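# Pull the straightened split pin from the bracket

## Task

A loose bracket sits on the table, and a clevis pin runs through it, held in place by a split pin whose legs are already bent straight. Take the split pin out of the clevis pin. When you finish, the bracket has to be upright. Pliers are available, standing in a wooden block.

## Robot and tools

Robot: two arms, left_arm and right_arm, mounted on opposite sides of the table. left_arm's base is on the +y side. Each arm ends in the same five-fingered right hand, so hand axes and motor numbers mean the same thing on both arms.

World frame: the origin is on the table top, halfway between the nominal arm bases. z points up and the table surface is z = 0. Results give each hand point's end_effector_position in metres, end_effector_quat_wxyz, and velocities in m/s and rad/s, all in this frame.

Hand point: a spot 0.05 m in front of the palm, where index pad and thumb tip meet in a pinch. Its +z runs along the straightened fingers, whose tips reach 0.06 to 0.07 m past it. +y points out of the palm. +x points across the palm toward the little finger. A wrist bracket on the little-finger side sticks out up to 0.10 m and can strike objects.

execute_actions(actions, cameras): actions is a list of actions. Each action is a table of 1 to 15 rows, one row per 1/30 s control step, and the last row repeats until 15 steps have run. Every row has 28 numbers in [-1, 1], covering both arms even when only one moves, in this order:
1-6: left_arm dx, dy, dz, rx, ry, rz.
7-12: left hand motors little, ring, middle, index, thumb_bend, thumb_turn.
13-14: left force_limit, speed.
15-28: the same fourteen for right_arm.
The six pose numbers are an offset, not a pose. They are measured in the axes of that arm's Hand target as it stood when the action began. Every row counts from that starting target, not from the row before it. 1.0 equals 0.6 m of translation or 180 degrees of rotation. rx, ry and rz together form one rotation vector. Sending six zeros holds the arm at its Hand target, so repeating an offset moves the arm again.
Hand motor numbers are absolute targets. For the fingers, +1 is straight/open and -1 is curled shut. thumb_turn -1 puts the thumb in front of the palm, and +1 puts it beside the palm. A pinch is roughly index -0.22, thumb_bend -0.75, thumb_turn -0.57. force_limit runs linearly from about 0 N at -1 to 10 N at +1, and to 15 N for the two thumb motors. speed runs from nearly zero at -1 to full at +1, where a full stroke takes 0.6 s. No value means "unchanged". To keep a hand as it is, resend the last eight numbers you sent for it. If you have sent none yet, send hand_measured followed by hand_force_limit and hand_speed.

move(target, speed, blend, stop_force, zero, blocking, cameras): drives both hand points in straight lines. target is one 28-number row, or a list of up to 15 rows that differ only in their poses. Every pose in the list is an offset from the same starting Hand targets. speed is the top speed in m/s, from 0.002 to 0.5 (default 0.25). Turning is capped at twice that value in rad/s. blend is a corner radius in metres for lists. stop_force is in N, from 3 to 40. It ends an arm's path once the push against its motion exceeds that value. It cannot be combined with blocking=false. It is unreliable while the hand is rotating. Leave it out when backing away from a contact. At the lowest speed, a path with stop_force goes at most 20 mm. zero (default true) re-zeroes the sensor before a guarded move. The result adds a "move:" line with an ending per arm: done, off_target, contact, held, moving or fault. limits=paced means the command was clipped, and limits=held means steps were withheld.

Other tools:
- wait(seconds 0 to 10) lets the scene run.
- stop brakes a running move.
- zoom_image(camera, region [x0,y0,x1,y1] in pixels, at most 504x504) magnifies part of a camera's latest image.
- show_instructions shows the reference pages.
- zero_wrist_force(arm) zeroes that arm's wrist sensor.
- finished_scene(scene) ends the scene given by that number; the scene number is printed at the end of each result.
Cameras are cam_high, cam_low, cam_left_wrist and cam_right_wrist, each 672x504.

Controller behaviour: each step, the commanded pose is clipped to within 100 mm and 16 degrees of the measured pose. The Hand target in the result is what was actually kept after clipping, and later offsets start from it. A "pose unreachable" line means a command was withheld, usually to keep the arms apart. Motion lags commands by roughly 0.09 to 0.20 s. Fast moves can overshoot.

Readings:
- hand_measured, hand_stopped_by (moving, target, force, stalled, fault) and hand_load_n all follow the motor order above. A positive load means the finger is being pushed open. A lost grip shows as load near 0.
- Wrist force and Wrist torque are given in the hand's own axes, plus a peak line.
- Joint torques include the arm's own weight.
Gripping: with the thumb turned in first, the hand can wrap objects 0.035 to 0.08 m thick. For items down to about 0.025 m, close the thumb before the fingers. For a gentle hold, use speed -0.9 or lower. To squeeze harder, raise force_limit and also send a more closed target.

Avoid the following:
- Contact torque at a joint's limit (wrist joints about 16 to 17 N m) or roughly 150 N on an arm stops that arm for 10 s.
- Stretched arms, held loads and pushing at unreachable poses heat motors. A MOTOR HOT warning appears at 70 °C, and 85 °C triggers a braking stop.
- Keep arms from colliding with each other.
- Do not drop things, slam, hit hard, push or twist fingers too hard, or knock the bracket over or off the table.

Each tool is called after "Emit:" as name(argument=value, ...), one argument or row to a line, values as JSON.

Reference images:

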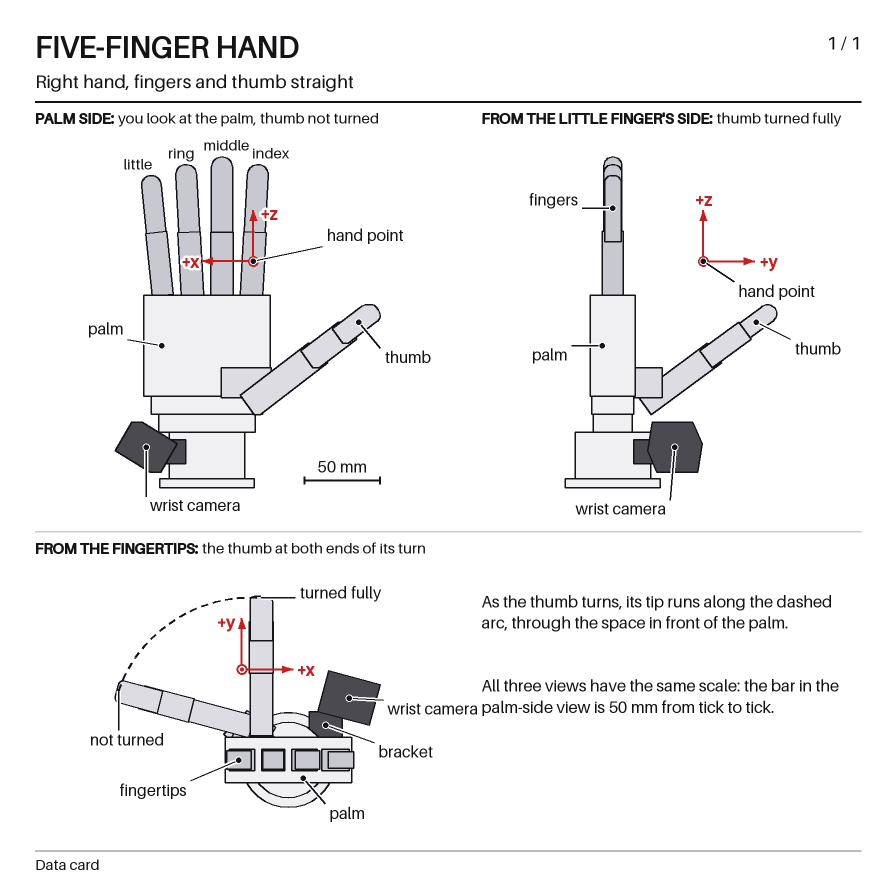

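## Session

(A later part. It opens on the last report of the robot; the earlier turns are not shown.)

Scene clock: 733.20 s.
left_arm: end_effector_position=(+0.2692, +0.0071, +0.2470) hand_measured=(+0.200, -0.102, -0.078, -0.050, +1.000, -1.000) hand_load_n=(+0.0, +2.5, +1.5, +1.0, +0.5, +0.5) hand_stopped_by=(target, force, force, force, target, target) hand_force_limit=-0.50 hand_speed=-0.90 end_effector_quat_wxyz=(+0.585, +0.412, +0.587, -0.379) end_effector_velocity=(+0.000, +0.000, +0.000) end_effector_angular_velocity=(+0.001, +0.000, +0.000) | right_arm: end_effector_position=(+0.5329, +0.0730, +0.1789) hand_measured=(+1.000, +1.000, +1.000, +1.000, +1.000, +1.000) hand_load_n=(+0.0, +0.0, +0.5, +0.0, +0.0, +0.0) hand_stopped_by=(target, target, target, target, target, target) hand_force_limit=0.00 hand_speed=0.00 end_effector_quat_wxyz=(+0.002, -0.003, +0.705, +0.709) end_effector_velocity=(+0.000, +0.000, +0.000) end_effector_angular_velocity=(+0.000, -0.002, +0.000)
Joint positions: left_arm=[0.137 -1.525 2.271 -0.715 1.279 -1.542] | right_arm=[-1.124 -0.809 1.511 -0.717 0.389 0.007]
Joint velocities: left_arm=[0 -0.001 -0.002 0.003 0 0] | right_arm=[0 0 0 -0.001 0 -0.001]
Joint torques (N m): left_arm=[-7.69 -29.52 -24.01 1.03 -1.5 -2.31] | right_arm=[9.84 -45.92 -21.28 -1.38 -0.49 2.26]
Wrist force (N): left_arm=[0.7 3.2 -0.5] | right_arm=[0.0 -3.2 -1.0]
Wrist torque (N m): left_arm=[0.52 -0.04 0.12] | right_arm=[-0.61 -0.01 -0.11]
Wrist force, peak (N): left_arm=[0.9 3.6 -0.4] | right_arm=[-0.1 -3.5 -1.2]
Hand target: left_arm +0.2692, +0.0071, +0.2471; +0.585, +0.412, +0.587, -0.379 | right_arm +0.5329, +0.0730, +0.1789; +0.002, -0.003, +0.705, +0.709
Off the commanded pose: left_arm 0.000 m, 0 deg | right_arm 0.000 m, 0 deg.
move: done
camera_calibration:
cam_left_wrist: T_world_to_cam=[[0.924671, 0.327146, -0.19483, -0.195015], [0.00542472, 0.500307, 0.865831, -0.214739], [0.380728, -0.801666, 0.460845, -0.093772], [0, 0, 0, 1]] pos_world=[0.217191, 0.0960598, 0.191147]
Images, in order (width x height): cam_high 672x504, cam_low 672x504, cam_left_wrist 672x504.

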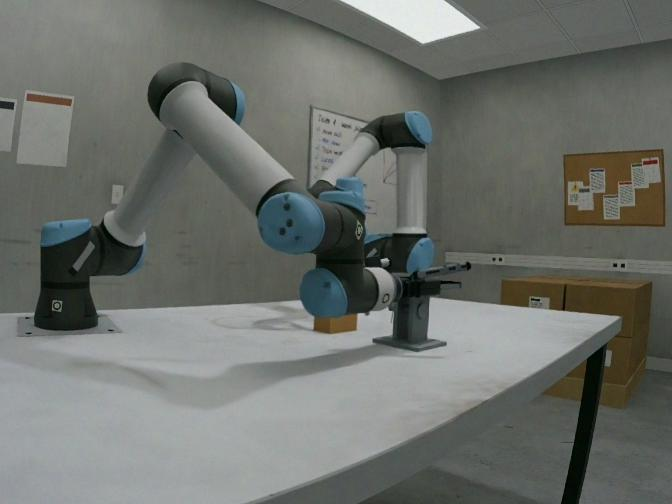

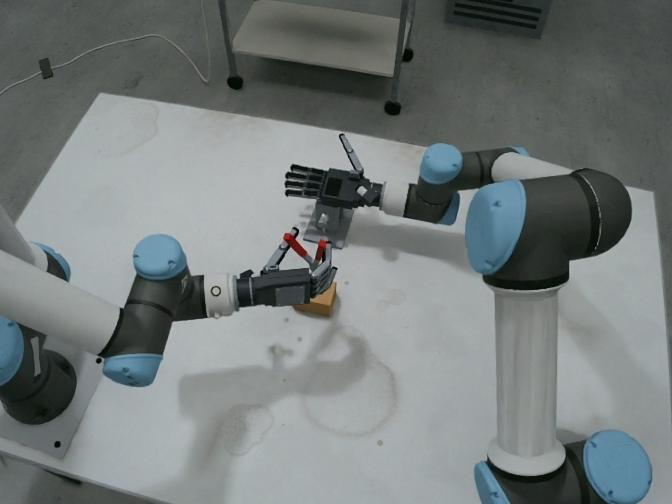

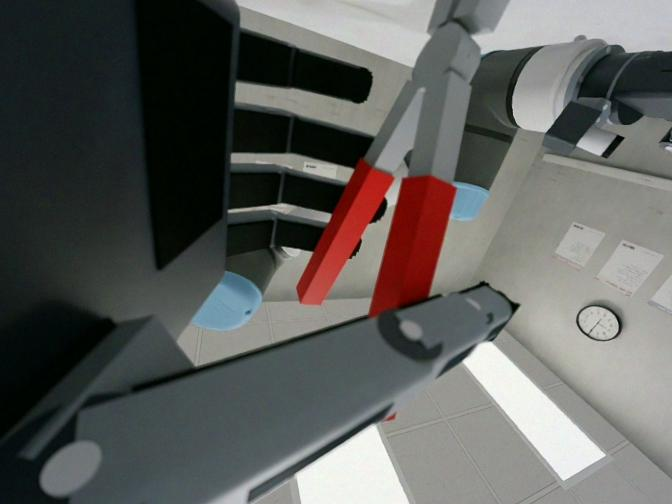

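Emit:
move(
  target=[0.0076,0.2356,0.0394,0,0,0,0.2,-0.35,-0.45,-0.45,1,-1,-0.5,-0.9,0,0,0,0,0,0,1,1,1,1,1,1,0,0],
  speed=0.08,
  cameras=["cam_left_wrist","cam_low","cam_high"],
)

Emit:
zoom_image(
  camera="cam_low",
  region=[270, 150, 370, 250],
)

Emit:
zoom_image(
  camera="cam_high",
  region=[365, 255, 445, 335],
)

Scene clock: 758.67 s.
left_arm: end_effector_position=(+0.4093, +0.0379, +0.2472) hand_measured=(+0.200, -0.102, -0.078, -0.050, +1.000, -1.000) hand_load_n=(+0.0, +2.0, +1.5, +1.0, +0.5, +0.5) hand_stopped_by=(target, force, force, force, target, target) hand_force_limit=-0.50 hand_speed=-0.90 end_effector_quat_wxyz=(+0.585, +0.413, +0.587, -0.379) end_effector_velocity=(+0.001, +0.000, +0.001) end_effector_angular_velocity=(-0.001, -0.001, +0.000) | right_arm: end_effector_position=(+0.5329, +0.0730, +0.1789) hand_measured=(+1.000, +1.000, +1.000, +1.000, +1.000, +1.000) hand_load_n=(+0.0, +0.0, +0.0, +0.0, +0.0, +0.0) hand_stopped_by=(target, target, target, target, target, target) hand_force_limit=0.00 hand_speed=0.00 end_effector_quat_wxyz=(+0.002, -0.003, +0.705, +0.709) end_effector_velocity=(+0.000, +0.000, +0.000) end_effector_angular_velocity=(+0.000, -0.001, +0.000)
Joint positions: left_arm=[0.562 -1.376 2.095 -0.69 1.703 -1.529] | right_arm=[-1.124 -0.809 1.511 -0.717 0.389 0.007]
Joint velocities: left_arm=[0.002 0 -0.002 0 0.002 0] | right_arm=[-0.001 0 0 0.001 0 -0.002]
Joint torques (N m): left_arm=[10.02 -20.1 -26.17 0.68 1.18 2.75] | right_arm=[10.26 -46.09 -21.96 -1.22 -0.41 2.2]
Wrist force (N): left_arm=[0.8 3.2 -0.3] | right_arm=[0.2 -3.3 -1.0]
Wrist torque (N m): left_arm=[0.53 -0.06 0.12] | right_arm=[-0.62 -0.04 -0.11]
Wrist force, peak (N): left_arm=[1.0 3.9 -0.2] | right_arm=[0.3 -3.5 -1.1]
Hand target: left_arm +0.4094, +0.0379, +0.2472; +0.585, +0.413, +0.587, -0.379 | right_arm +0.5329, +0.0730, +0.1789; +0.002, -0.003, +0.705, +0.709
Off the commanded pose: left_arm 0.000 m, 0 deg | right_arm 0.000 m, 0 deg.
move: done
camera_calibration:
cam_left_wrist: T_world_to_cam=[[0.924749, 0.327226, -0.194326, -0.334818], [0.00498858, 0.500142, 0.865929, -0.230861], [0.380545, -0.801736, 0.460874, -0.122432], [0, 0, 0, 1]] pos_world=[0.357365, 0.126866, 0.19127]
Images, in order (width x height): cam_high 672x504, cam_low 672x504, cam_left_wrist 672x504.

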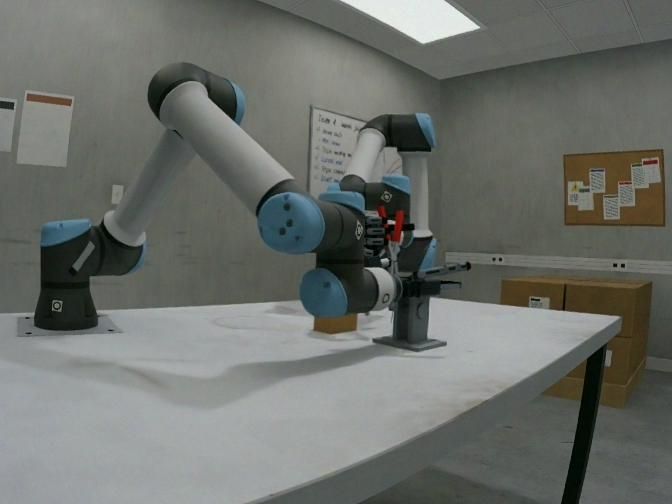

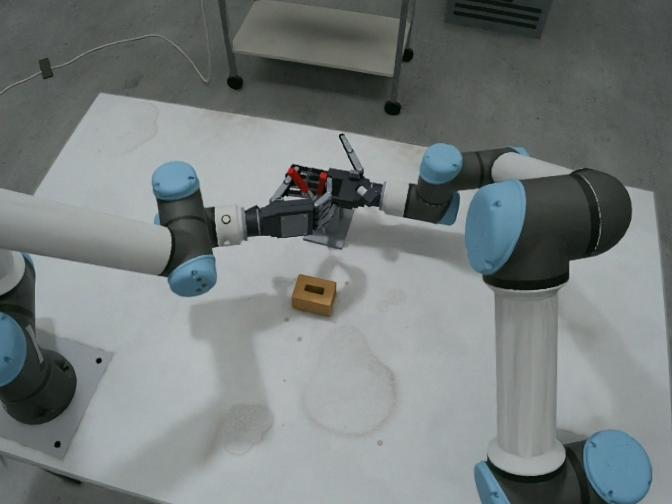

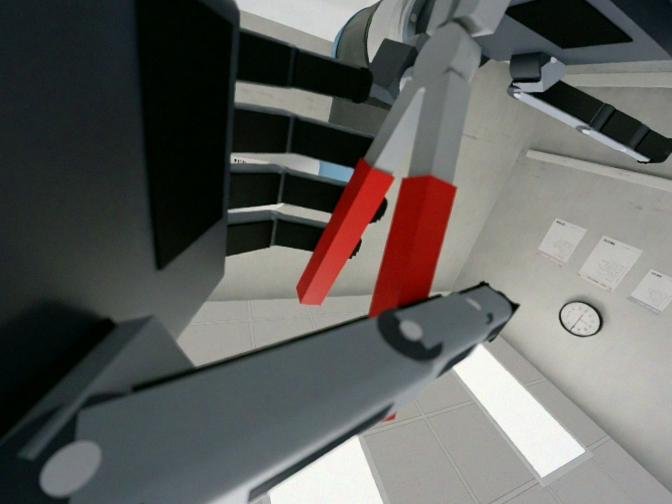

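Scaled by 5.040 from the camera's 672x504 image, which has a finer 960x720 frame.

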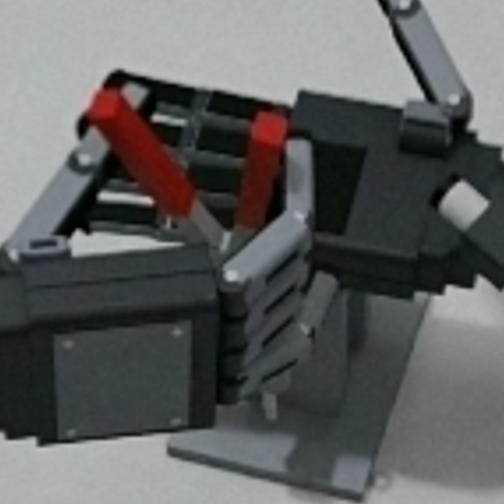

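Scaled by 6.300 from the camera's 672x504 image, which has a finer 960x720 frame.

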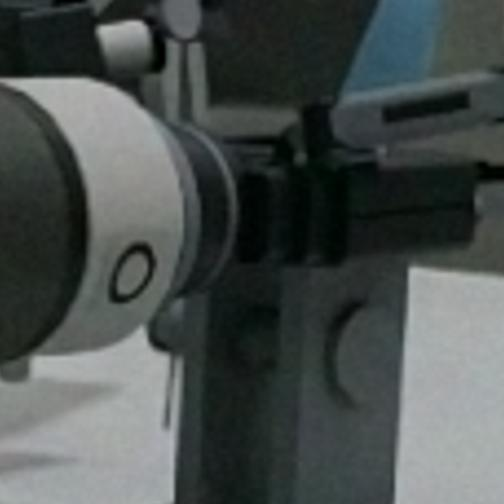

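Emit:
zoom_image(
  camera="cam_high",
  region=[370, 200, 420, 325],
)

Emit:
zoom_image(
  camera="cam_left_wrist",
  region=[380, 0, 580, 150],
)

Emit:
zoom_image(
  camera="cam_low",
  region=[300, 190, 345, 240],
)

Scaled by 4.032 from the camera's 672x504 image, which has a finer 960x720 frame.

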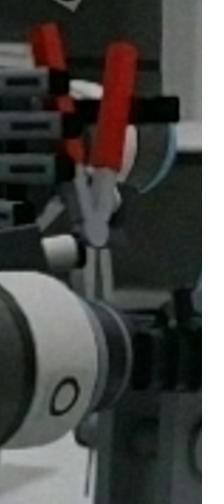

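Scaled by 2.520 from the camera's 672x504 image, which has a finer 960x720 frame.

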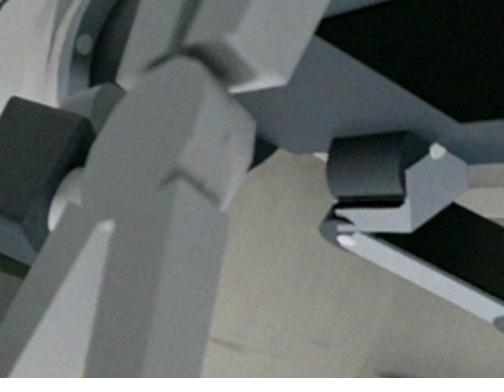

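Scaled by 10.080 from the camera's 672x504 image, which has a finer 960x720 frame.

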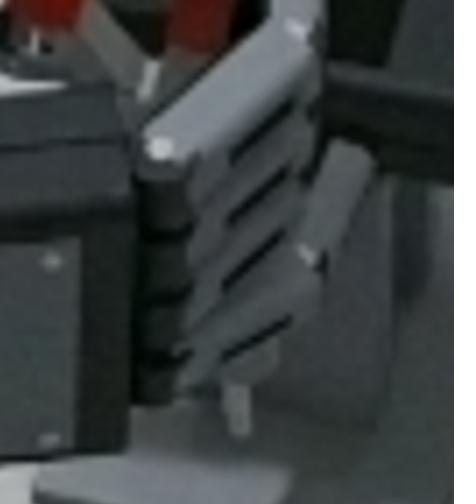

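Emit:
zoom_image(
  camera="cam_high",
  region=[383, 245, 408, 285],
)

Scaled by 12.600 from the camera's 672x504 image, which has a finer 960x720 frame.

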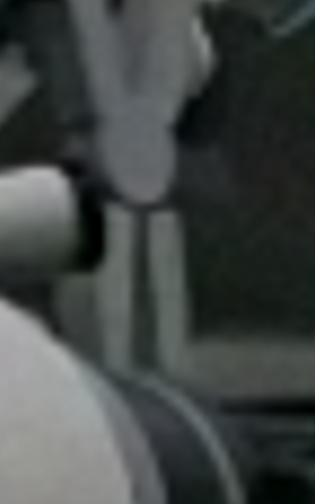

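Emit:
move(
  target=[0.0,-0.0022,0.0188,0,0,0,0.2,-0.35,-0.45,-0.45,1,-1,-0.5,-0.9,0,0,0,0,0,0,1,1,1,1,1,1,0,0],
  speed=0.05,
  cameras=["cam_low","cam_high"],
)

Emit:
zoom_image(
  camera="cam_high",
  region=[370, 240, 420, 325],
)

Emit:
zoom_image(
  camera="cam_low",
  region=[280, 160, 340, 240],
)

Scene clock: 795.17 s.
left_arm: end_effector_position=(+0.4124, +0.0272, +0.2468) hand_measured=(+0.200, -0.102, -0.078, -0.050, +1.000, -1.000) hand_load_n=(+0.0, +2.5, +1.5, +1.0, +0.5, +0.5) hand_stopped_by=(target, force, force, force, target, target) hand_force_limit=-0.50 hand_speed=-0.90 end_effector_quat_wxyz=(+0.585, +0.413, +0.587, -0.379) end_effector_velocity=(+0.001, -0.001, +0.002) end_effector_angular_velocity=(-0.003, -0.002, +0.001) | right_arm: end_effector_position=(+0.5329, +0.0730, +0.1789) hand_measured=(+1.000, +1.000, +1.000, +1.000, +1.000, +1.000) hand_load_n=(+0.0, +0.0, +0.0, +0.0, +0.0, +0.0) hand_stopped_by=(target, target, target, target, target, target) hand_force_limit=0.00 hand_speed=0.00 end_effector_quat_wxyz=(+0.002, -0.003, +0.705, +0.709) end_effector_velocity=(+0.000, +0.000, +0.000) end_effector_angular_velocity=(+0.000, +0.002, +0.000)
Joint positions: left_arm=[0.555 -1.355 2.069 -0.685 1.696 -1.529] | right_arm=[-1.124 -0.809 1.511 -0.717 0.389 0.007]
Joint velocities: left_arm=[0 0 -0.004 0 -0.002 0] | right_arm=[0 0.001 0 0 0 0.001]
Joint torques (N m): left_arm=[-8.58 -21.43 -25.27 0.49 -1.25 -2.22] | right_arm=[9.81 -46.1 -22.77 -1.17 -0.37 2.14]
Wrist force (N): left_arm=[0.6 3.3 -0.1] | right_arm=[0.1 -3.3 -0.7]
Wrist torque (N m): left_arm=[0.53 -0.05 0.11] | right_arm=[-0.63 -0.04 -0.11]
Wrist force, peak (N): left_arm=[0.7 3.6 -0.4] | right_arm=[0.1 -3.4 -1.2]
Hand target: left_arm +0.4124, +0.0270, +0.2468; +0.585, +0.413, +0.587, -0.379 | right_arm +0.5329, +0.0730, +0.1789; +0.002, -0.003, +0.705, +0.709
Off the commanded pose: left_arm 0.000 m, 0 deg | right_arm 0.000 m, 0 deg.
move: done
Images, in order (width x height): cam_high 672x504, cam_low 672x504.

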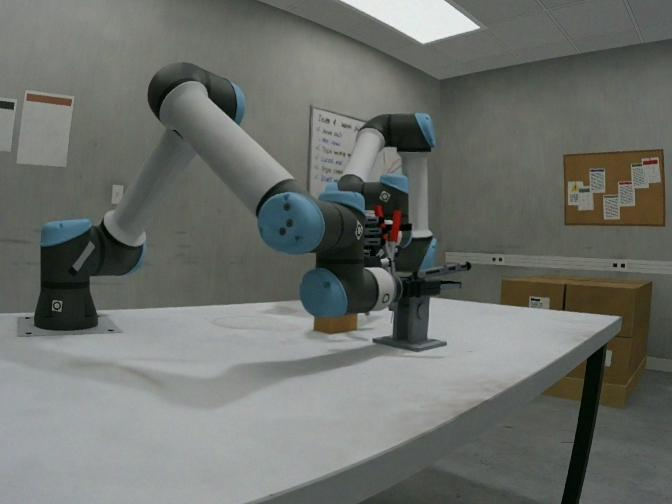

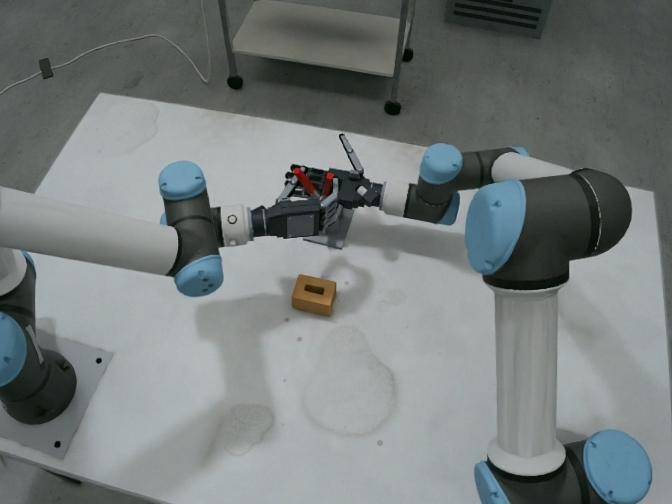

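Scaled by 5.929 from the camera's 672x504 image, which has a finer 960x720 frame.

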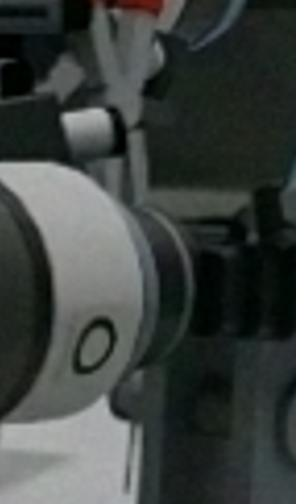

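Scaled by 6.300 from the camera's 672x504 image, which has a finer 960x720 frame.

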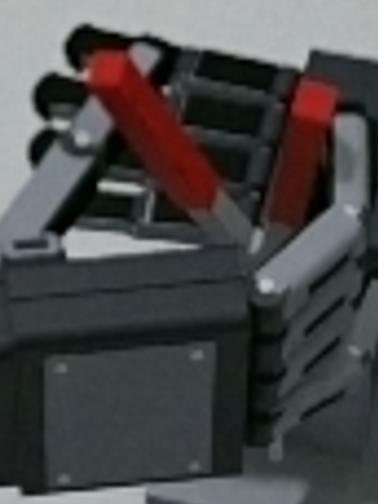

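Emit:
move(
  target=[0.0617,0.0016,-0.003,0,0,0,0.2,-0.35,-0.45,-0.45,1,-1,-0.5,-0.9,0,0,0,0,0,0,1,1,1,1,1,1,0,0],
  speed=0.02,
  stop_force=4,
  cameras=["cam_low","cam_high"],
)

Emit:
zoom_image(
  camera="cam_high",
  region=[370, 240, 420, 325],
)

Emit:
zoom_image(
  camera="cam_low",
  region=[280, 160, 340, 240],
)

Scene clock: 808.80 s.
left_arm: end_effector_position=(+0.4135, +0.0305, +0.2098) hand_measured=(+0.200, -0.102, -0.078, -0.050, +1.000, -1.000) hand_load_n=(+0.0, +2.5, +1.5, +1.0, +0.5, +1.0) hand_stopped_by=(target, force, force, force, target, target) hand_force_limit=-0.50 hand_speed=-0.90 end_effector_quat_wxyz=(+0.585, +0.413, +0.587, -0.379) end_effector_velocity=(+0.000, +0.000, -0.001) end_effector_angular_velocity=(+0.001, +0.001, -0.001) | right_arm: end_effector_position=(+0.5329, +0.0730, +0.1789) hand_measured=(+1.000, +1.000, +1.000, +1.000, +1.000, +1.000) hand_load_n=(+0.0, +0.0, +0.0, -0.5, +0.0, +0.0) hand_stopped_by=(target, target, target, target, target, target) hand_force_limit=0.00 hand_speed=0.00 end_effector_quat_wxyz=(+0.002, -0.003, +0.705, +0.709) end_effector_velocity=(-0.001, +0.001, +0.000) end_effector_angular_velocity=(+0.000, +0.002, +0.001)
Joint positions: left_arm=[0.562 -1.288 2.109 -0.791 1.703 -1.529] | right_arm=[-1.124 -0.809 1.511 -0.717 0.389 0.007]
Joint velocities: left_arm=[0 0.001 0 0 0.001 0] | right_arm=[0.001 0 0 0.001 0 0.001]
Joint torques (N m): left_arm=[10.99 -23.61 -8.63 -4.87 1.18 2.96] | right_arm=[10.11 -45.79 -23.69 -1.04 -0.23 2.1]
Wrist force (N): left_arm=[0.9 3.2 -0.6] | right_arm=[0.1 -3.3 -1.1]
Wrist torque (N m): left_arm=[0.55 -0.07 0.14] | right_arm=[-0.61 -0.02 -0.11]
Wrist force, peak (N): left_arm=[0.6 3.8 -0.1] | right_arm=[0.3 -3.5 -1.0]
Hand target: left_arm +0.4135, +0.0305, +0.2098; +0.585, +0.413, +0.587, -0.379 | right_arm +0.5329, +0.0730, +0.1789; +0.002, -0.003, +0.705, +0.709
Off the commanded pose: left_arm 0.000 m, 0 deg | right_arm 0.000 m, 0 deg.
move: done
Images, in order (width x height): cam_high 672x504, cam_low 672x504.

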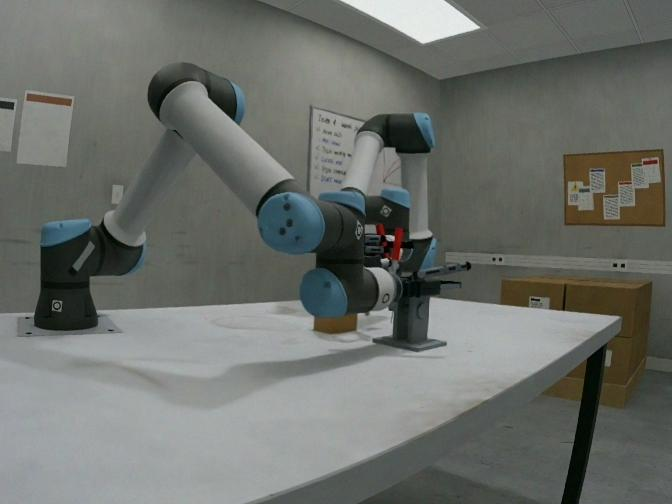

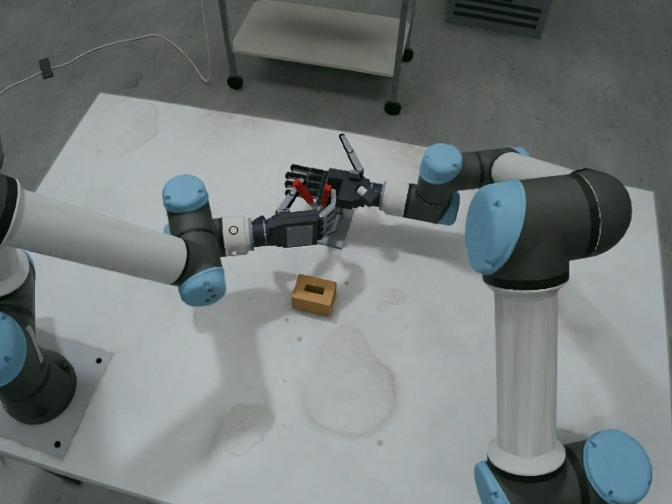

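Scaled by 5.929 from the camera's 672x504 image, which has a finer 960x720 frame.

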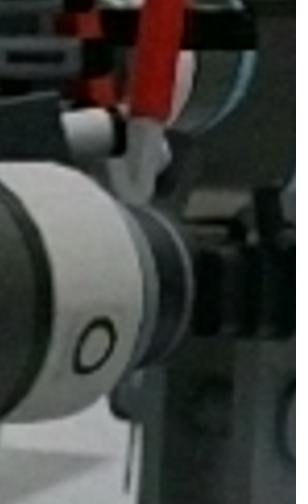

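Scaled by 6.300 from the camera's 672x504 image, which has a finer 960x720 frame.

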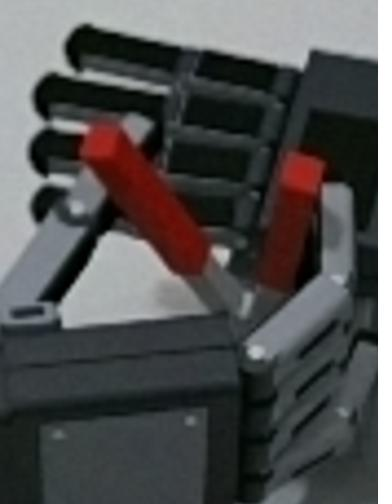

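Emit:
move(
  target=[
    [-0.04,0,0,0,0,0,0.2,-0.35,-0.45,-0.45,1,-1,-0.5,-0.9,0,0,0,0,0,0,1,1,1,1,1,1,0,0],
    [-0.04,-0.0035,0.0045,0,0,0,0.2,-0.35,-0.45,-0.45,1,-1,-0.5,-0.9,0,0,0,0,0,0,1,1,1,1,1,1,0,0],
    [0.0,-0.0035,0.0045,0,0,0,0.2,-0.35,-0.45,-0.45,1,-1,-0.5,-0.9,0,0,0,0,0,0,1,1,1,1,1,1,0,0],
  ],
  speed=0.03,
  stop_force=4,
  cameras=["cam_low","cam_high"],
)

Emit:
zoom_image(
  camera="cam_high",
  region=[370, 240, 420, 325],
)

Scene clock: 819.83 s.
left_arm: end_effector_position=(+0.4126, +0.0272, +0.2097) hand_measured=(+0.200, -0.102, -0.078, -0.050, +1.000, -1.000) hand_load_n=(+0.0, +2.0, +1.5, +1.0, +0.5, +0.5) hand_stopped_by=(target, force, force, force, target, target) hand_force_limit=-0.50 hand_speed=-0.90 end_effector_quat_wxyz=(+0.585, +0.413, +0.587, -0.379) end_effector_velocity=(+0.000, +0.000, +0.000) end_effector_angular_velocity=(+0.000, +0.000, -0.001) | right_arm: end_effector_position=(+0.5329, +0.0730, +0.1789) hand_measured=(+1.000, +1.000, +1.000, +1.000, +1.000, +1.000) hand_load_n=(+0.0, +0.0, +0.0, +0.0, +0.0, +0.0) hand_stopped_by=(target, target, target, target, target, target) hand_force_limit=0.00 hand_speed=0.00 end_effector_quat_wxyz=(+0.002, -0.003, +0.705, +0.709) end_effector_velocity=(+0.000, +0.000, +0.000) end_effector_angular_velocity=(+0.000, -0.001, +0.000)
Joint positions: left_arm=[0.555 -1.285 2.105 -0.791 1.697 -1.53] | right_arm=[-1.124 -0.809 1.511 -0.717 0.389 0.007]
Joint velocities: left_arm=[0 0 0 0 0 0] | right_arm=[-0.001 0.001 0 -0.001 0 0]
Joint torques (N m): left_arm=[11.04 -23.25 -7.74 -4.64 1.14 2.45] | right_arm=[10.06 -46.1 -23.7 -0.85 -0.15 2]
Wrist force (N): left_arm=[0.8 3.2 -0.5] | right_arm=[0.3 -3.3 -1.0]
Wrist torque (N m): left_arm=[0.53 -0.05 0.13] | right_arm=[-0.62 -0.05 -0.10]
Wrist force, peak (N): left_arm=[0.8 3.6 -0.5] | right_arm=[0.0 -3.5 -1.2]
Hand target: left_arm +0.4126, +0.0272, +0.2097; +0.585, +0.413, +0.587, -0.379 | right_arm +0.5329, +0.0730, +0.1789; +0.002, -0.003, +0.705, +0.709
Off the commanded pose: left_arm 0.000 m, 0 deg | right_arm 0.000 m, 0 deg.
move: done
Images, in order (width x height): cam_high 672x504, cam_low 672x504.

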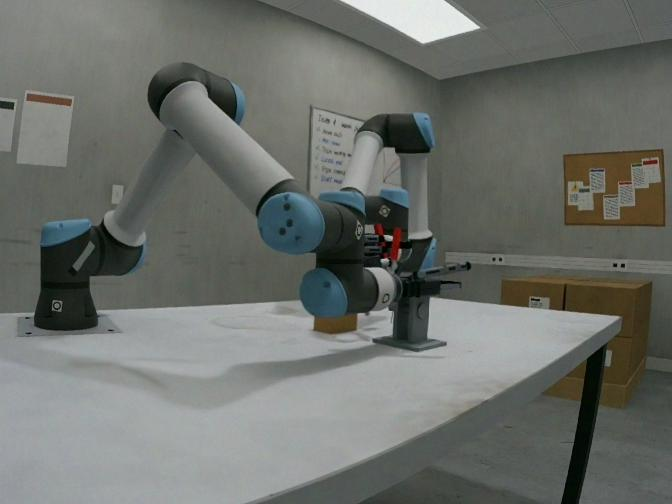

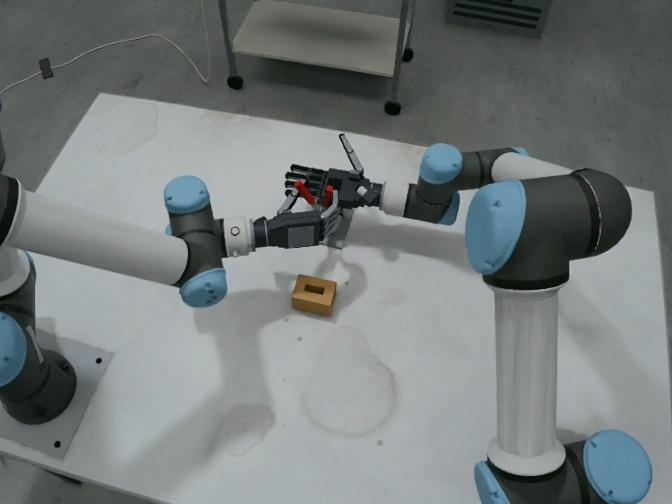

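Scaled by 5.929 from the camera's 672x504 image, which has a finer 960x720 frame.

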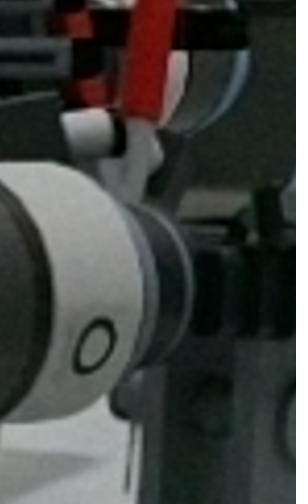

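Emit:
move(
  target=[0.0333,-0.0016,0.0011,0,0,0,0.2,-0.35,-0.45,-0.45,1,-1,-0.5,-0.9,0,0,0,0,0,0,1,1,1,1,1,1,0,0],
  speed=0.015,
  stop_force=3.5,
  cameras=[],
)

Scene clock: 825.93 s.
left_arm: end_effector_position=(+0.4124, +0.0271, +0.1949) hand_measured=(+0.200, -0.102, -0.078, -0.050, +1.000, -1.000) hand_load_n=(+0.0, +0.0, +0.5, +1.5, +0.0, +0.0) hand_stopped_by=(target, force, force, force, target, target) hand_force_limit=-0.50 hand_speed=-0.90 end_effector_quat_wxyz=(+0.585, +0.413, +0.587, -0.379) end_effector_velocity=(+0.000, +0.000, +0.001) end_effector_angular_velocity=(-0.002, -0.001, +0.000) | right_arm: end_effector_position=(+0.5329, +0.0730, +0.1789) hand_measured=(+1.000, +1.000, +1.000, +1.000, +1.000, +1.000) hand_load_n=(+0.5, +0.0, +0.0, +0.0, +0.0, +0.0) hand_stopped_by=(target, target, target, target, target, target) hand_force_limit=0.00 hand_speed=0.00 end_effector_quat_wxyz=(+0.002, -0.003, +0.705, +0.709) end_effector_velocity=(+0.000, +0.000, +0.000) end_effector_angular_velocity=(+0.000, -0.002, +0.001)
Joint positions: left_arm=[0.555 -1.255 2.116 -0.832 1.696 -1.529] | right_arm=[-1.124 -0.809 1.511 -0.717 0.389 0.007]
Joint velocities: left_arm=[0 -0.001 0 -0.001 0 0] | right_arm=[0.001 0 0 0 0 -0.001]
Joint torques (N m): left_arm=[2.77 -38.97 -22.17 0.83 -0.09 2.28] | right_arm=[10.06 -45.71 -22.84 -0.67 -0.01 1.94]
Wrist force (N): left_arm=[-0.9 2.9 -0.9] | right_arm=[0.1 -3.3 -1.0]
Wrist torque (N m): left_arm=[0.48 -0.04 0.15] | right_arm=[-0.61 -0.02 -0.11]
Wrist force, peak (N): left_arm=[-2.9 3.4 -0.6] | right_arm=[0.1 -3.5 -1.0]
Hand target: left_arm +0.4124, +0.0271, +0.1949; +0.585, +0.413, +0.587, -0.379 | right_arm +0.5329, +0.0730, +0.1789; +0.002, -0.003, +0.705, +0.709
Off the commanded pose: left_arm 0.005 m, 0 deg | right_arm 0.000 m, 0 deg.
move: contact (left_arm)
No camera images: "cameras" was empty.

Emit:
wait(
  seconds=0.1,
)

Emit:
zoom_image(
  camera="cam_high",
  region=[370, 240, 420, 325],
)

Emit:
zoom_image(
  camera="cam_low",
  region=[290, 170, 350, 240],
)

Emit:
zoom_image(
  camera="cam_left_wrist",
  region=[380, 0, 672, 250],
)

Emit:
zoom_image(
  camera="cam_right_wrist",
  region=[0, 0, 500, 500],
)

Scene clock: 831.83 s.
left_arm: end_effector_position=(+0.4124, +0.0271, +0.1949) hand_measured=(+0.200, -0.102, -0.078, -0.050, +1.000, -1.000) hand_load_n=(+0.0, +0.0, +0.5, +1.5, +0.5, +0.0) hand_stopped_by=(target, force, force, force, target, target) hand_force_limit=-0.50 hand_speed=-0.90 end_effector_quat_wxyz=(+0.585, +0.413, +0.587, -0.379) end_effector_velocity=(+0.000, +0.000, -0.001) end_effector_angular_velocity=(+0.001, +0.001, +0.000) | right_arm: end_effector_position=(+0.5329, +0.0730, +0.1789) hand_measured=(+1.000, +1.000, +1.000, +1.000, +1.000, +1.000) hand_load_n=(+0.0, +0.0, +0.0, +0.0, +0.0, +0.0) hand_stopped_by=(target, target, target, target, target, target) hand_force_limit=0.00 hand_speed=0.00 end_effector_quat_wxyz=(+0.002, -0.003, +0.705, +0.709) end_effector_velocity=(+0.000, +0.000, +0.000) end_effector_angular_velocity=(+0.001, -0.004, +0.000)
Joint positions: left_arm=[0.555 -1.255 2.116 -0.832 1.696 -1.529] | right_arm=[-1.124 -0.809 1.511 -0.717 0.389 0.007]
Joint velocities: left_arm=[0 0.001 0 0.001 0 0] | right_arm=[0 0 0 -0.002 0 -0.002]
Joint torques (N m): left_arm=[9.72 -38.18 -17.83 1.01 1.29 2.26] | right_arm=[10.3 -45.9 -22.6 -0.67 0.06 1.89]
Wrist force (N): left_arm=[-1.0 3.3 -1.0] | right_arm=[0.1 -3.4 -1.0]
Wrist torque (N m): left_arm=[0.53 -0.03 0.16] | right_arm=[-0.63 -0.03 -0.11]
Wrist force, peak (N): left_arm=[-0.9 3.5 -1.0] | right_arm=[0.2 -3.5 -1.0]
Hand target: left_arm +0.4124, +0.0271, +0.1949; +0.585, +0.413, +0.587, -0.379 | right_arm +0.5329, +0.0730, +0.1789; +0.002, -0.003, +0.705, +0.709
Off the commanded pose: left_arm 0.005 m, 0 deg | right_arm 0.000 m, 0 deg.
wait: 0.10 s; at rest from the start
camera_calibration:
cam_left_wrist: T_world_to_cam=[[0.924766, 0.327184, -0.194315, -0.344325], [0.00499671, 0.50015, 0.865924, -0.180244], [0.380503, -0.801748, 0.460887, -0.108205], [0, 0, 0, 1]] pos_world=[0.360493, 0.116053, 0.139041]
cam_right_wrist: T_world_to_cam=[[-0.324862, -0.0346393, 0.945127, 0.000816733], [0.8197, -0.508792, 0.263102, -0.444474], [0.471759, 0.860193, 0.193681, -0.232659], [0, 0, 0, 1]] pos_world=[0.474359, -0.0259845, 0.161232]

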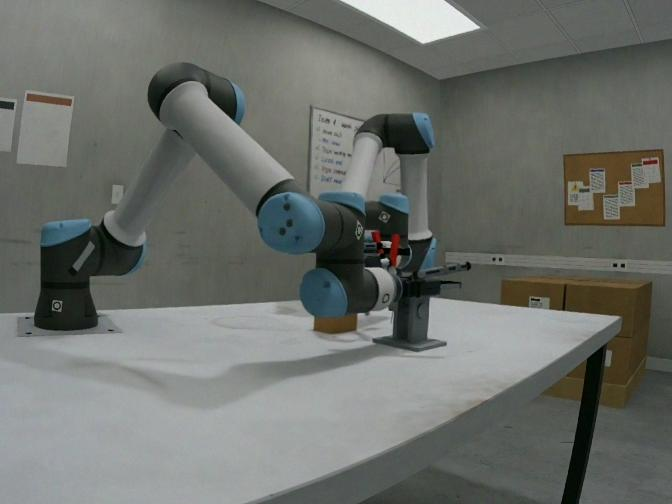

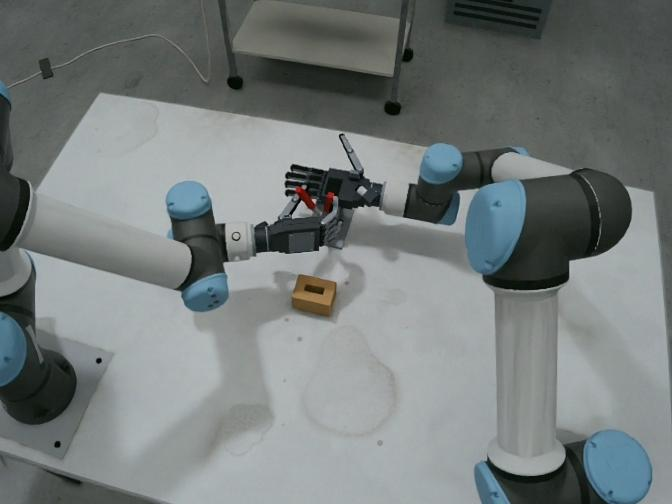

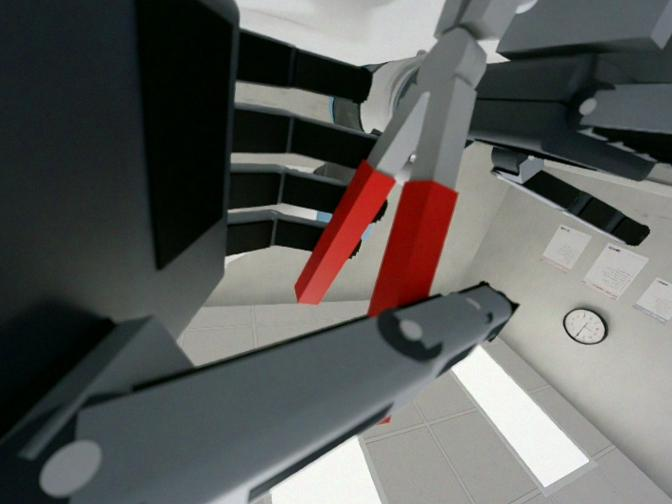

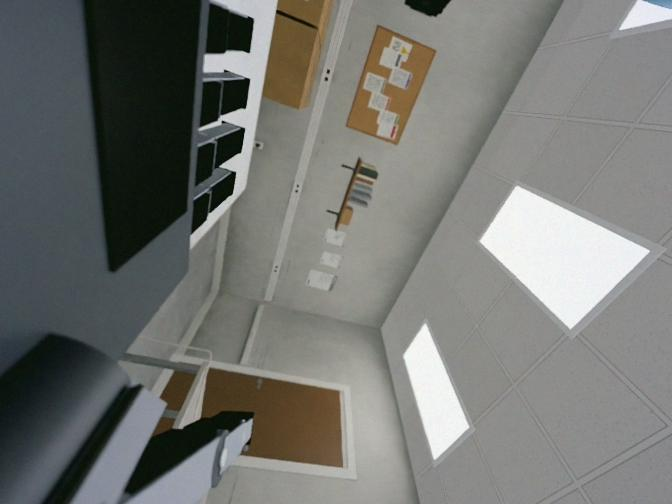

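Scaled by 5.929 from the camera's 672x504 image, which has a finer 960x720 frame.

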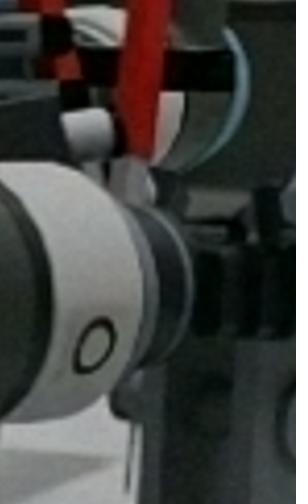

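Scaled by 7.200 from the camera's 672x504 image, which has a finer 960x720 frame.

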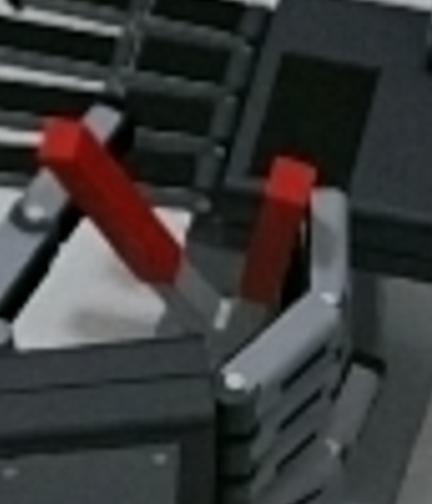

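Scaled by 1.726 from the camera's 672x504 image, which has a finer 960x720 frame.

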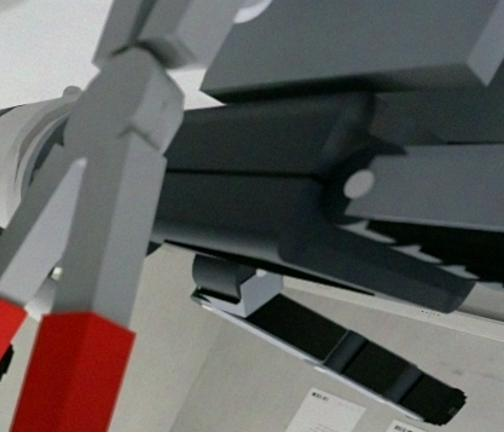

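Scaled by 1.008 from the camera's 672x504 image, which has a finer 960x720 frame.

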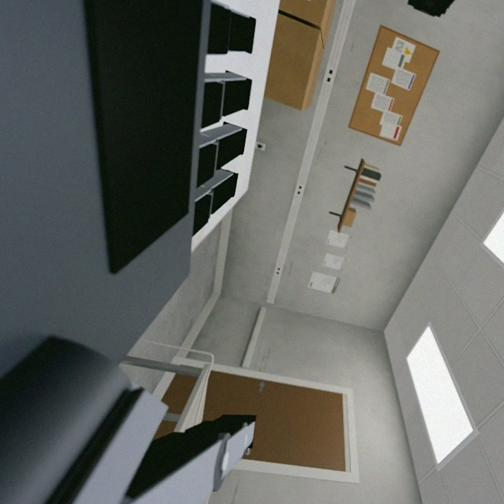

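Emit:
move(
  target=[-0.004,0,0,0,0,0,0.2,-0.7,-0.8,-0.8,1,-1,0.2,-0.85,0,-0.005,0,0,0,0,1,1,1,1,1,1,0,0],
  speed=0.02,
)

Emit:
zoom_image(
  camera="cam_high",
  region=[370, 240, 420, 325],
)

Emit:
zoom_image(
  camera="cam_low",
  region=[290, 170, 350, 240],
)

Scene clock: 845.90 s.
left_arm: end_effector_position=(+0.4124, +0.0270, +0.1973) hand_measured=(+0.200, -0.334, -0.350, -0.800, +1.000, -1.000) hand_load_n=(+0.0, +0.0, +0.0, +1.5, +0.5, -2.0) hand_stopped_by=(target, force, force, target, target, target) hand_force_limit=0.20 hand_speed=-0.85 end_effector_quat_wxyz=(+0.585, +0.413, +0.587, -0.379) end_effector_velocity=(+0.000, +0.000, +0.000) end_effector_angular_velocity=(+0.001, +0.000, -0.001) | right_arm: end_effector_position=(+0.5329, +0.0731, +0.1759) hand_measured=(+1.000, +1.000, +1.000, +1.000, +1.000, +1.000) hand_load_n=(+0.0, +0.0, +0.0, +0.0, +0.0, +0.0) hand_stopped_by=(target, target, target, target, target, target) hand_force_limit=0.00 hand_speed=0.00 end_effector_quat_wxyz=(+0.002, -0.003, +0.705, +0.709) end_effector_velocity=(+0.001, -0.001, +0.000) end_effector_angular_velocity=(+0.000, +0.001, -0.001)
Joint positions: left_arm=[0.555 -1.26 2.115 -0.826 1.696 -1.529] | right_arm=[-1.124 -0.805 1.512 -0.723 0.389 0.007]
Joint velocities: left_arm=[-0.001 -0.001 0 0.002 0 0] | right_arm=[-0.001 0 0 0 0 0.001]
Joint torques (N m): left_arm=[0.81 -36.84 -18.02 -1.11 0.31 0.55] | right_arm=[2.72 -40.94 -9.6 -1.75 2.81 -0.57]
Wrist force (N): left_arm=[1.0 3.1 -0.5] | right_arm=[5.5 14.3 -4.2]
Wrist torque (N m): left_arm=[0.51 -0.13 0.15] | right_arm=[0.56 -0.19 0.82]
Wrist force, peak (N): left_arm=[1.0 3.8 -0.9] | right_arm=[6.3 17.8 -7.8]
Hand target: left_arm +0.4124, +0.0270, +0.1973; +0.585, +0.413, +0.587, -0.379 | right_arm +0.5329, +0.0731, +0.1759; +0.002, -0.003, +0.705, +0.709
Off the commanded pose: left_arm 0.000 m, 0 deg | right_arm 0.000 m, 0 deg.
move: done
camera_calibration:
cam_left_wrist: T_world_to_cam=[[0.924769, 0.327181, -0.194308, -0.343769], [0.004993, 0.500147, 0.865926, -0.182272], [0.380497, -0.801751, 0.460887, -0.109369], [0, 0, 0, 1]] pos_world=[0.360432, 0.115951, 0.141444]
cam_right_wrist: T_world_to_cam=[[-0.324844, -0.034639, 0.945133, 0.00365568], [0.819716, -0.508772, 0.263091, -0.443689], [0.471744, 0.860204, 0.193665, -0.232091], [0, 0, 0, 1]] pos_world=[0.474374, -0.0259643, 0.158224]

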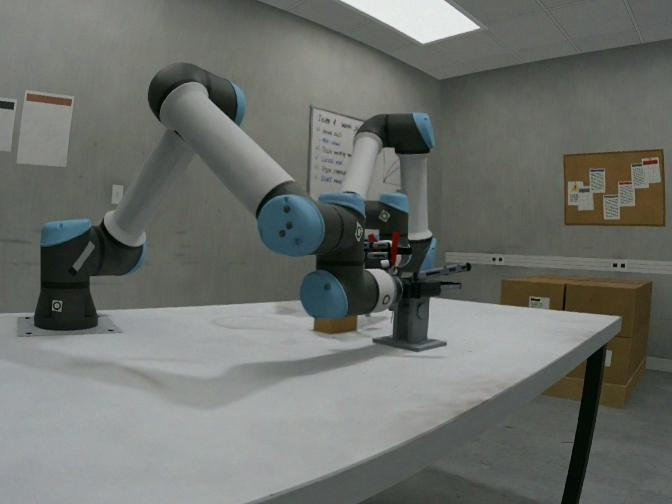

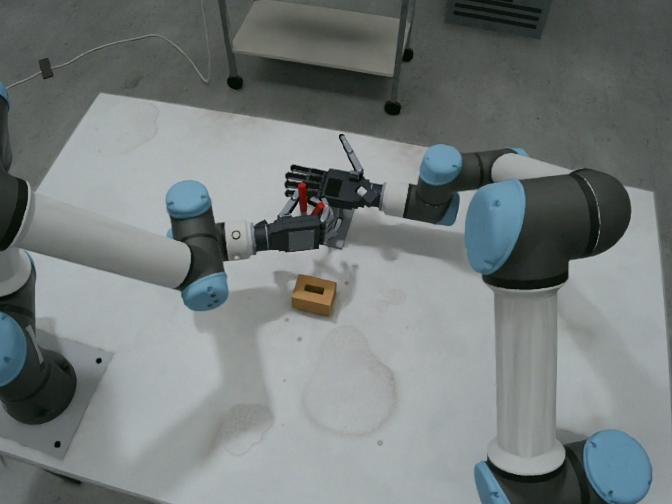

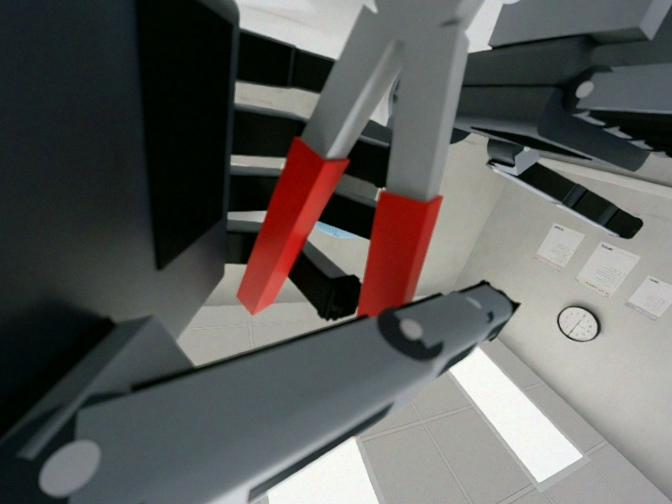

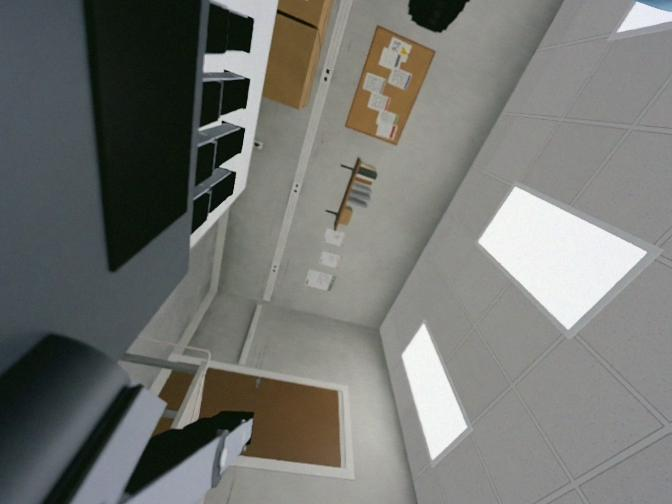

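Scaled by 5.929 from the camera's 672x504 image, which has a finer 960x720 frame.

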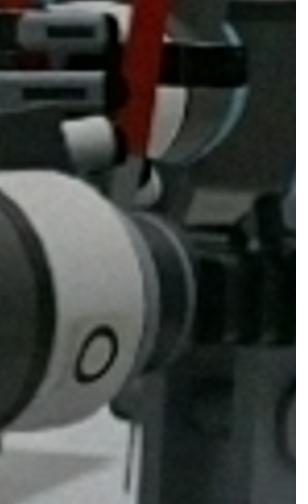

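Scaled by 7.200 from the camera's 672x504 image, which has a finer 960x720 frame.

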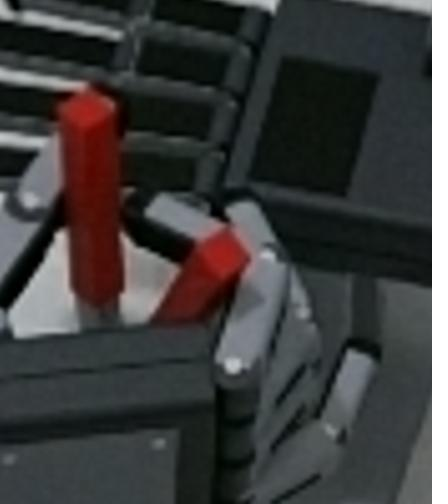

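Emit:
zoom_image(
  camera="cam_left_wrist",
  region=[200, 0, 560, 380],
)

Scaled by 1.326 from the camera's 672x504 image, which has a finer 960x720 frame.

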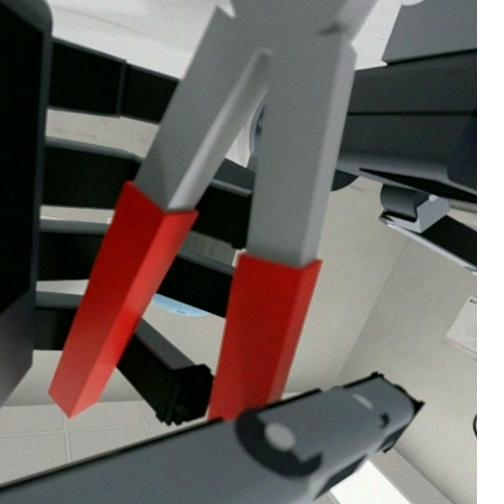

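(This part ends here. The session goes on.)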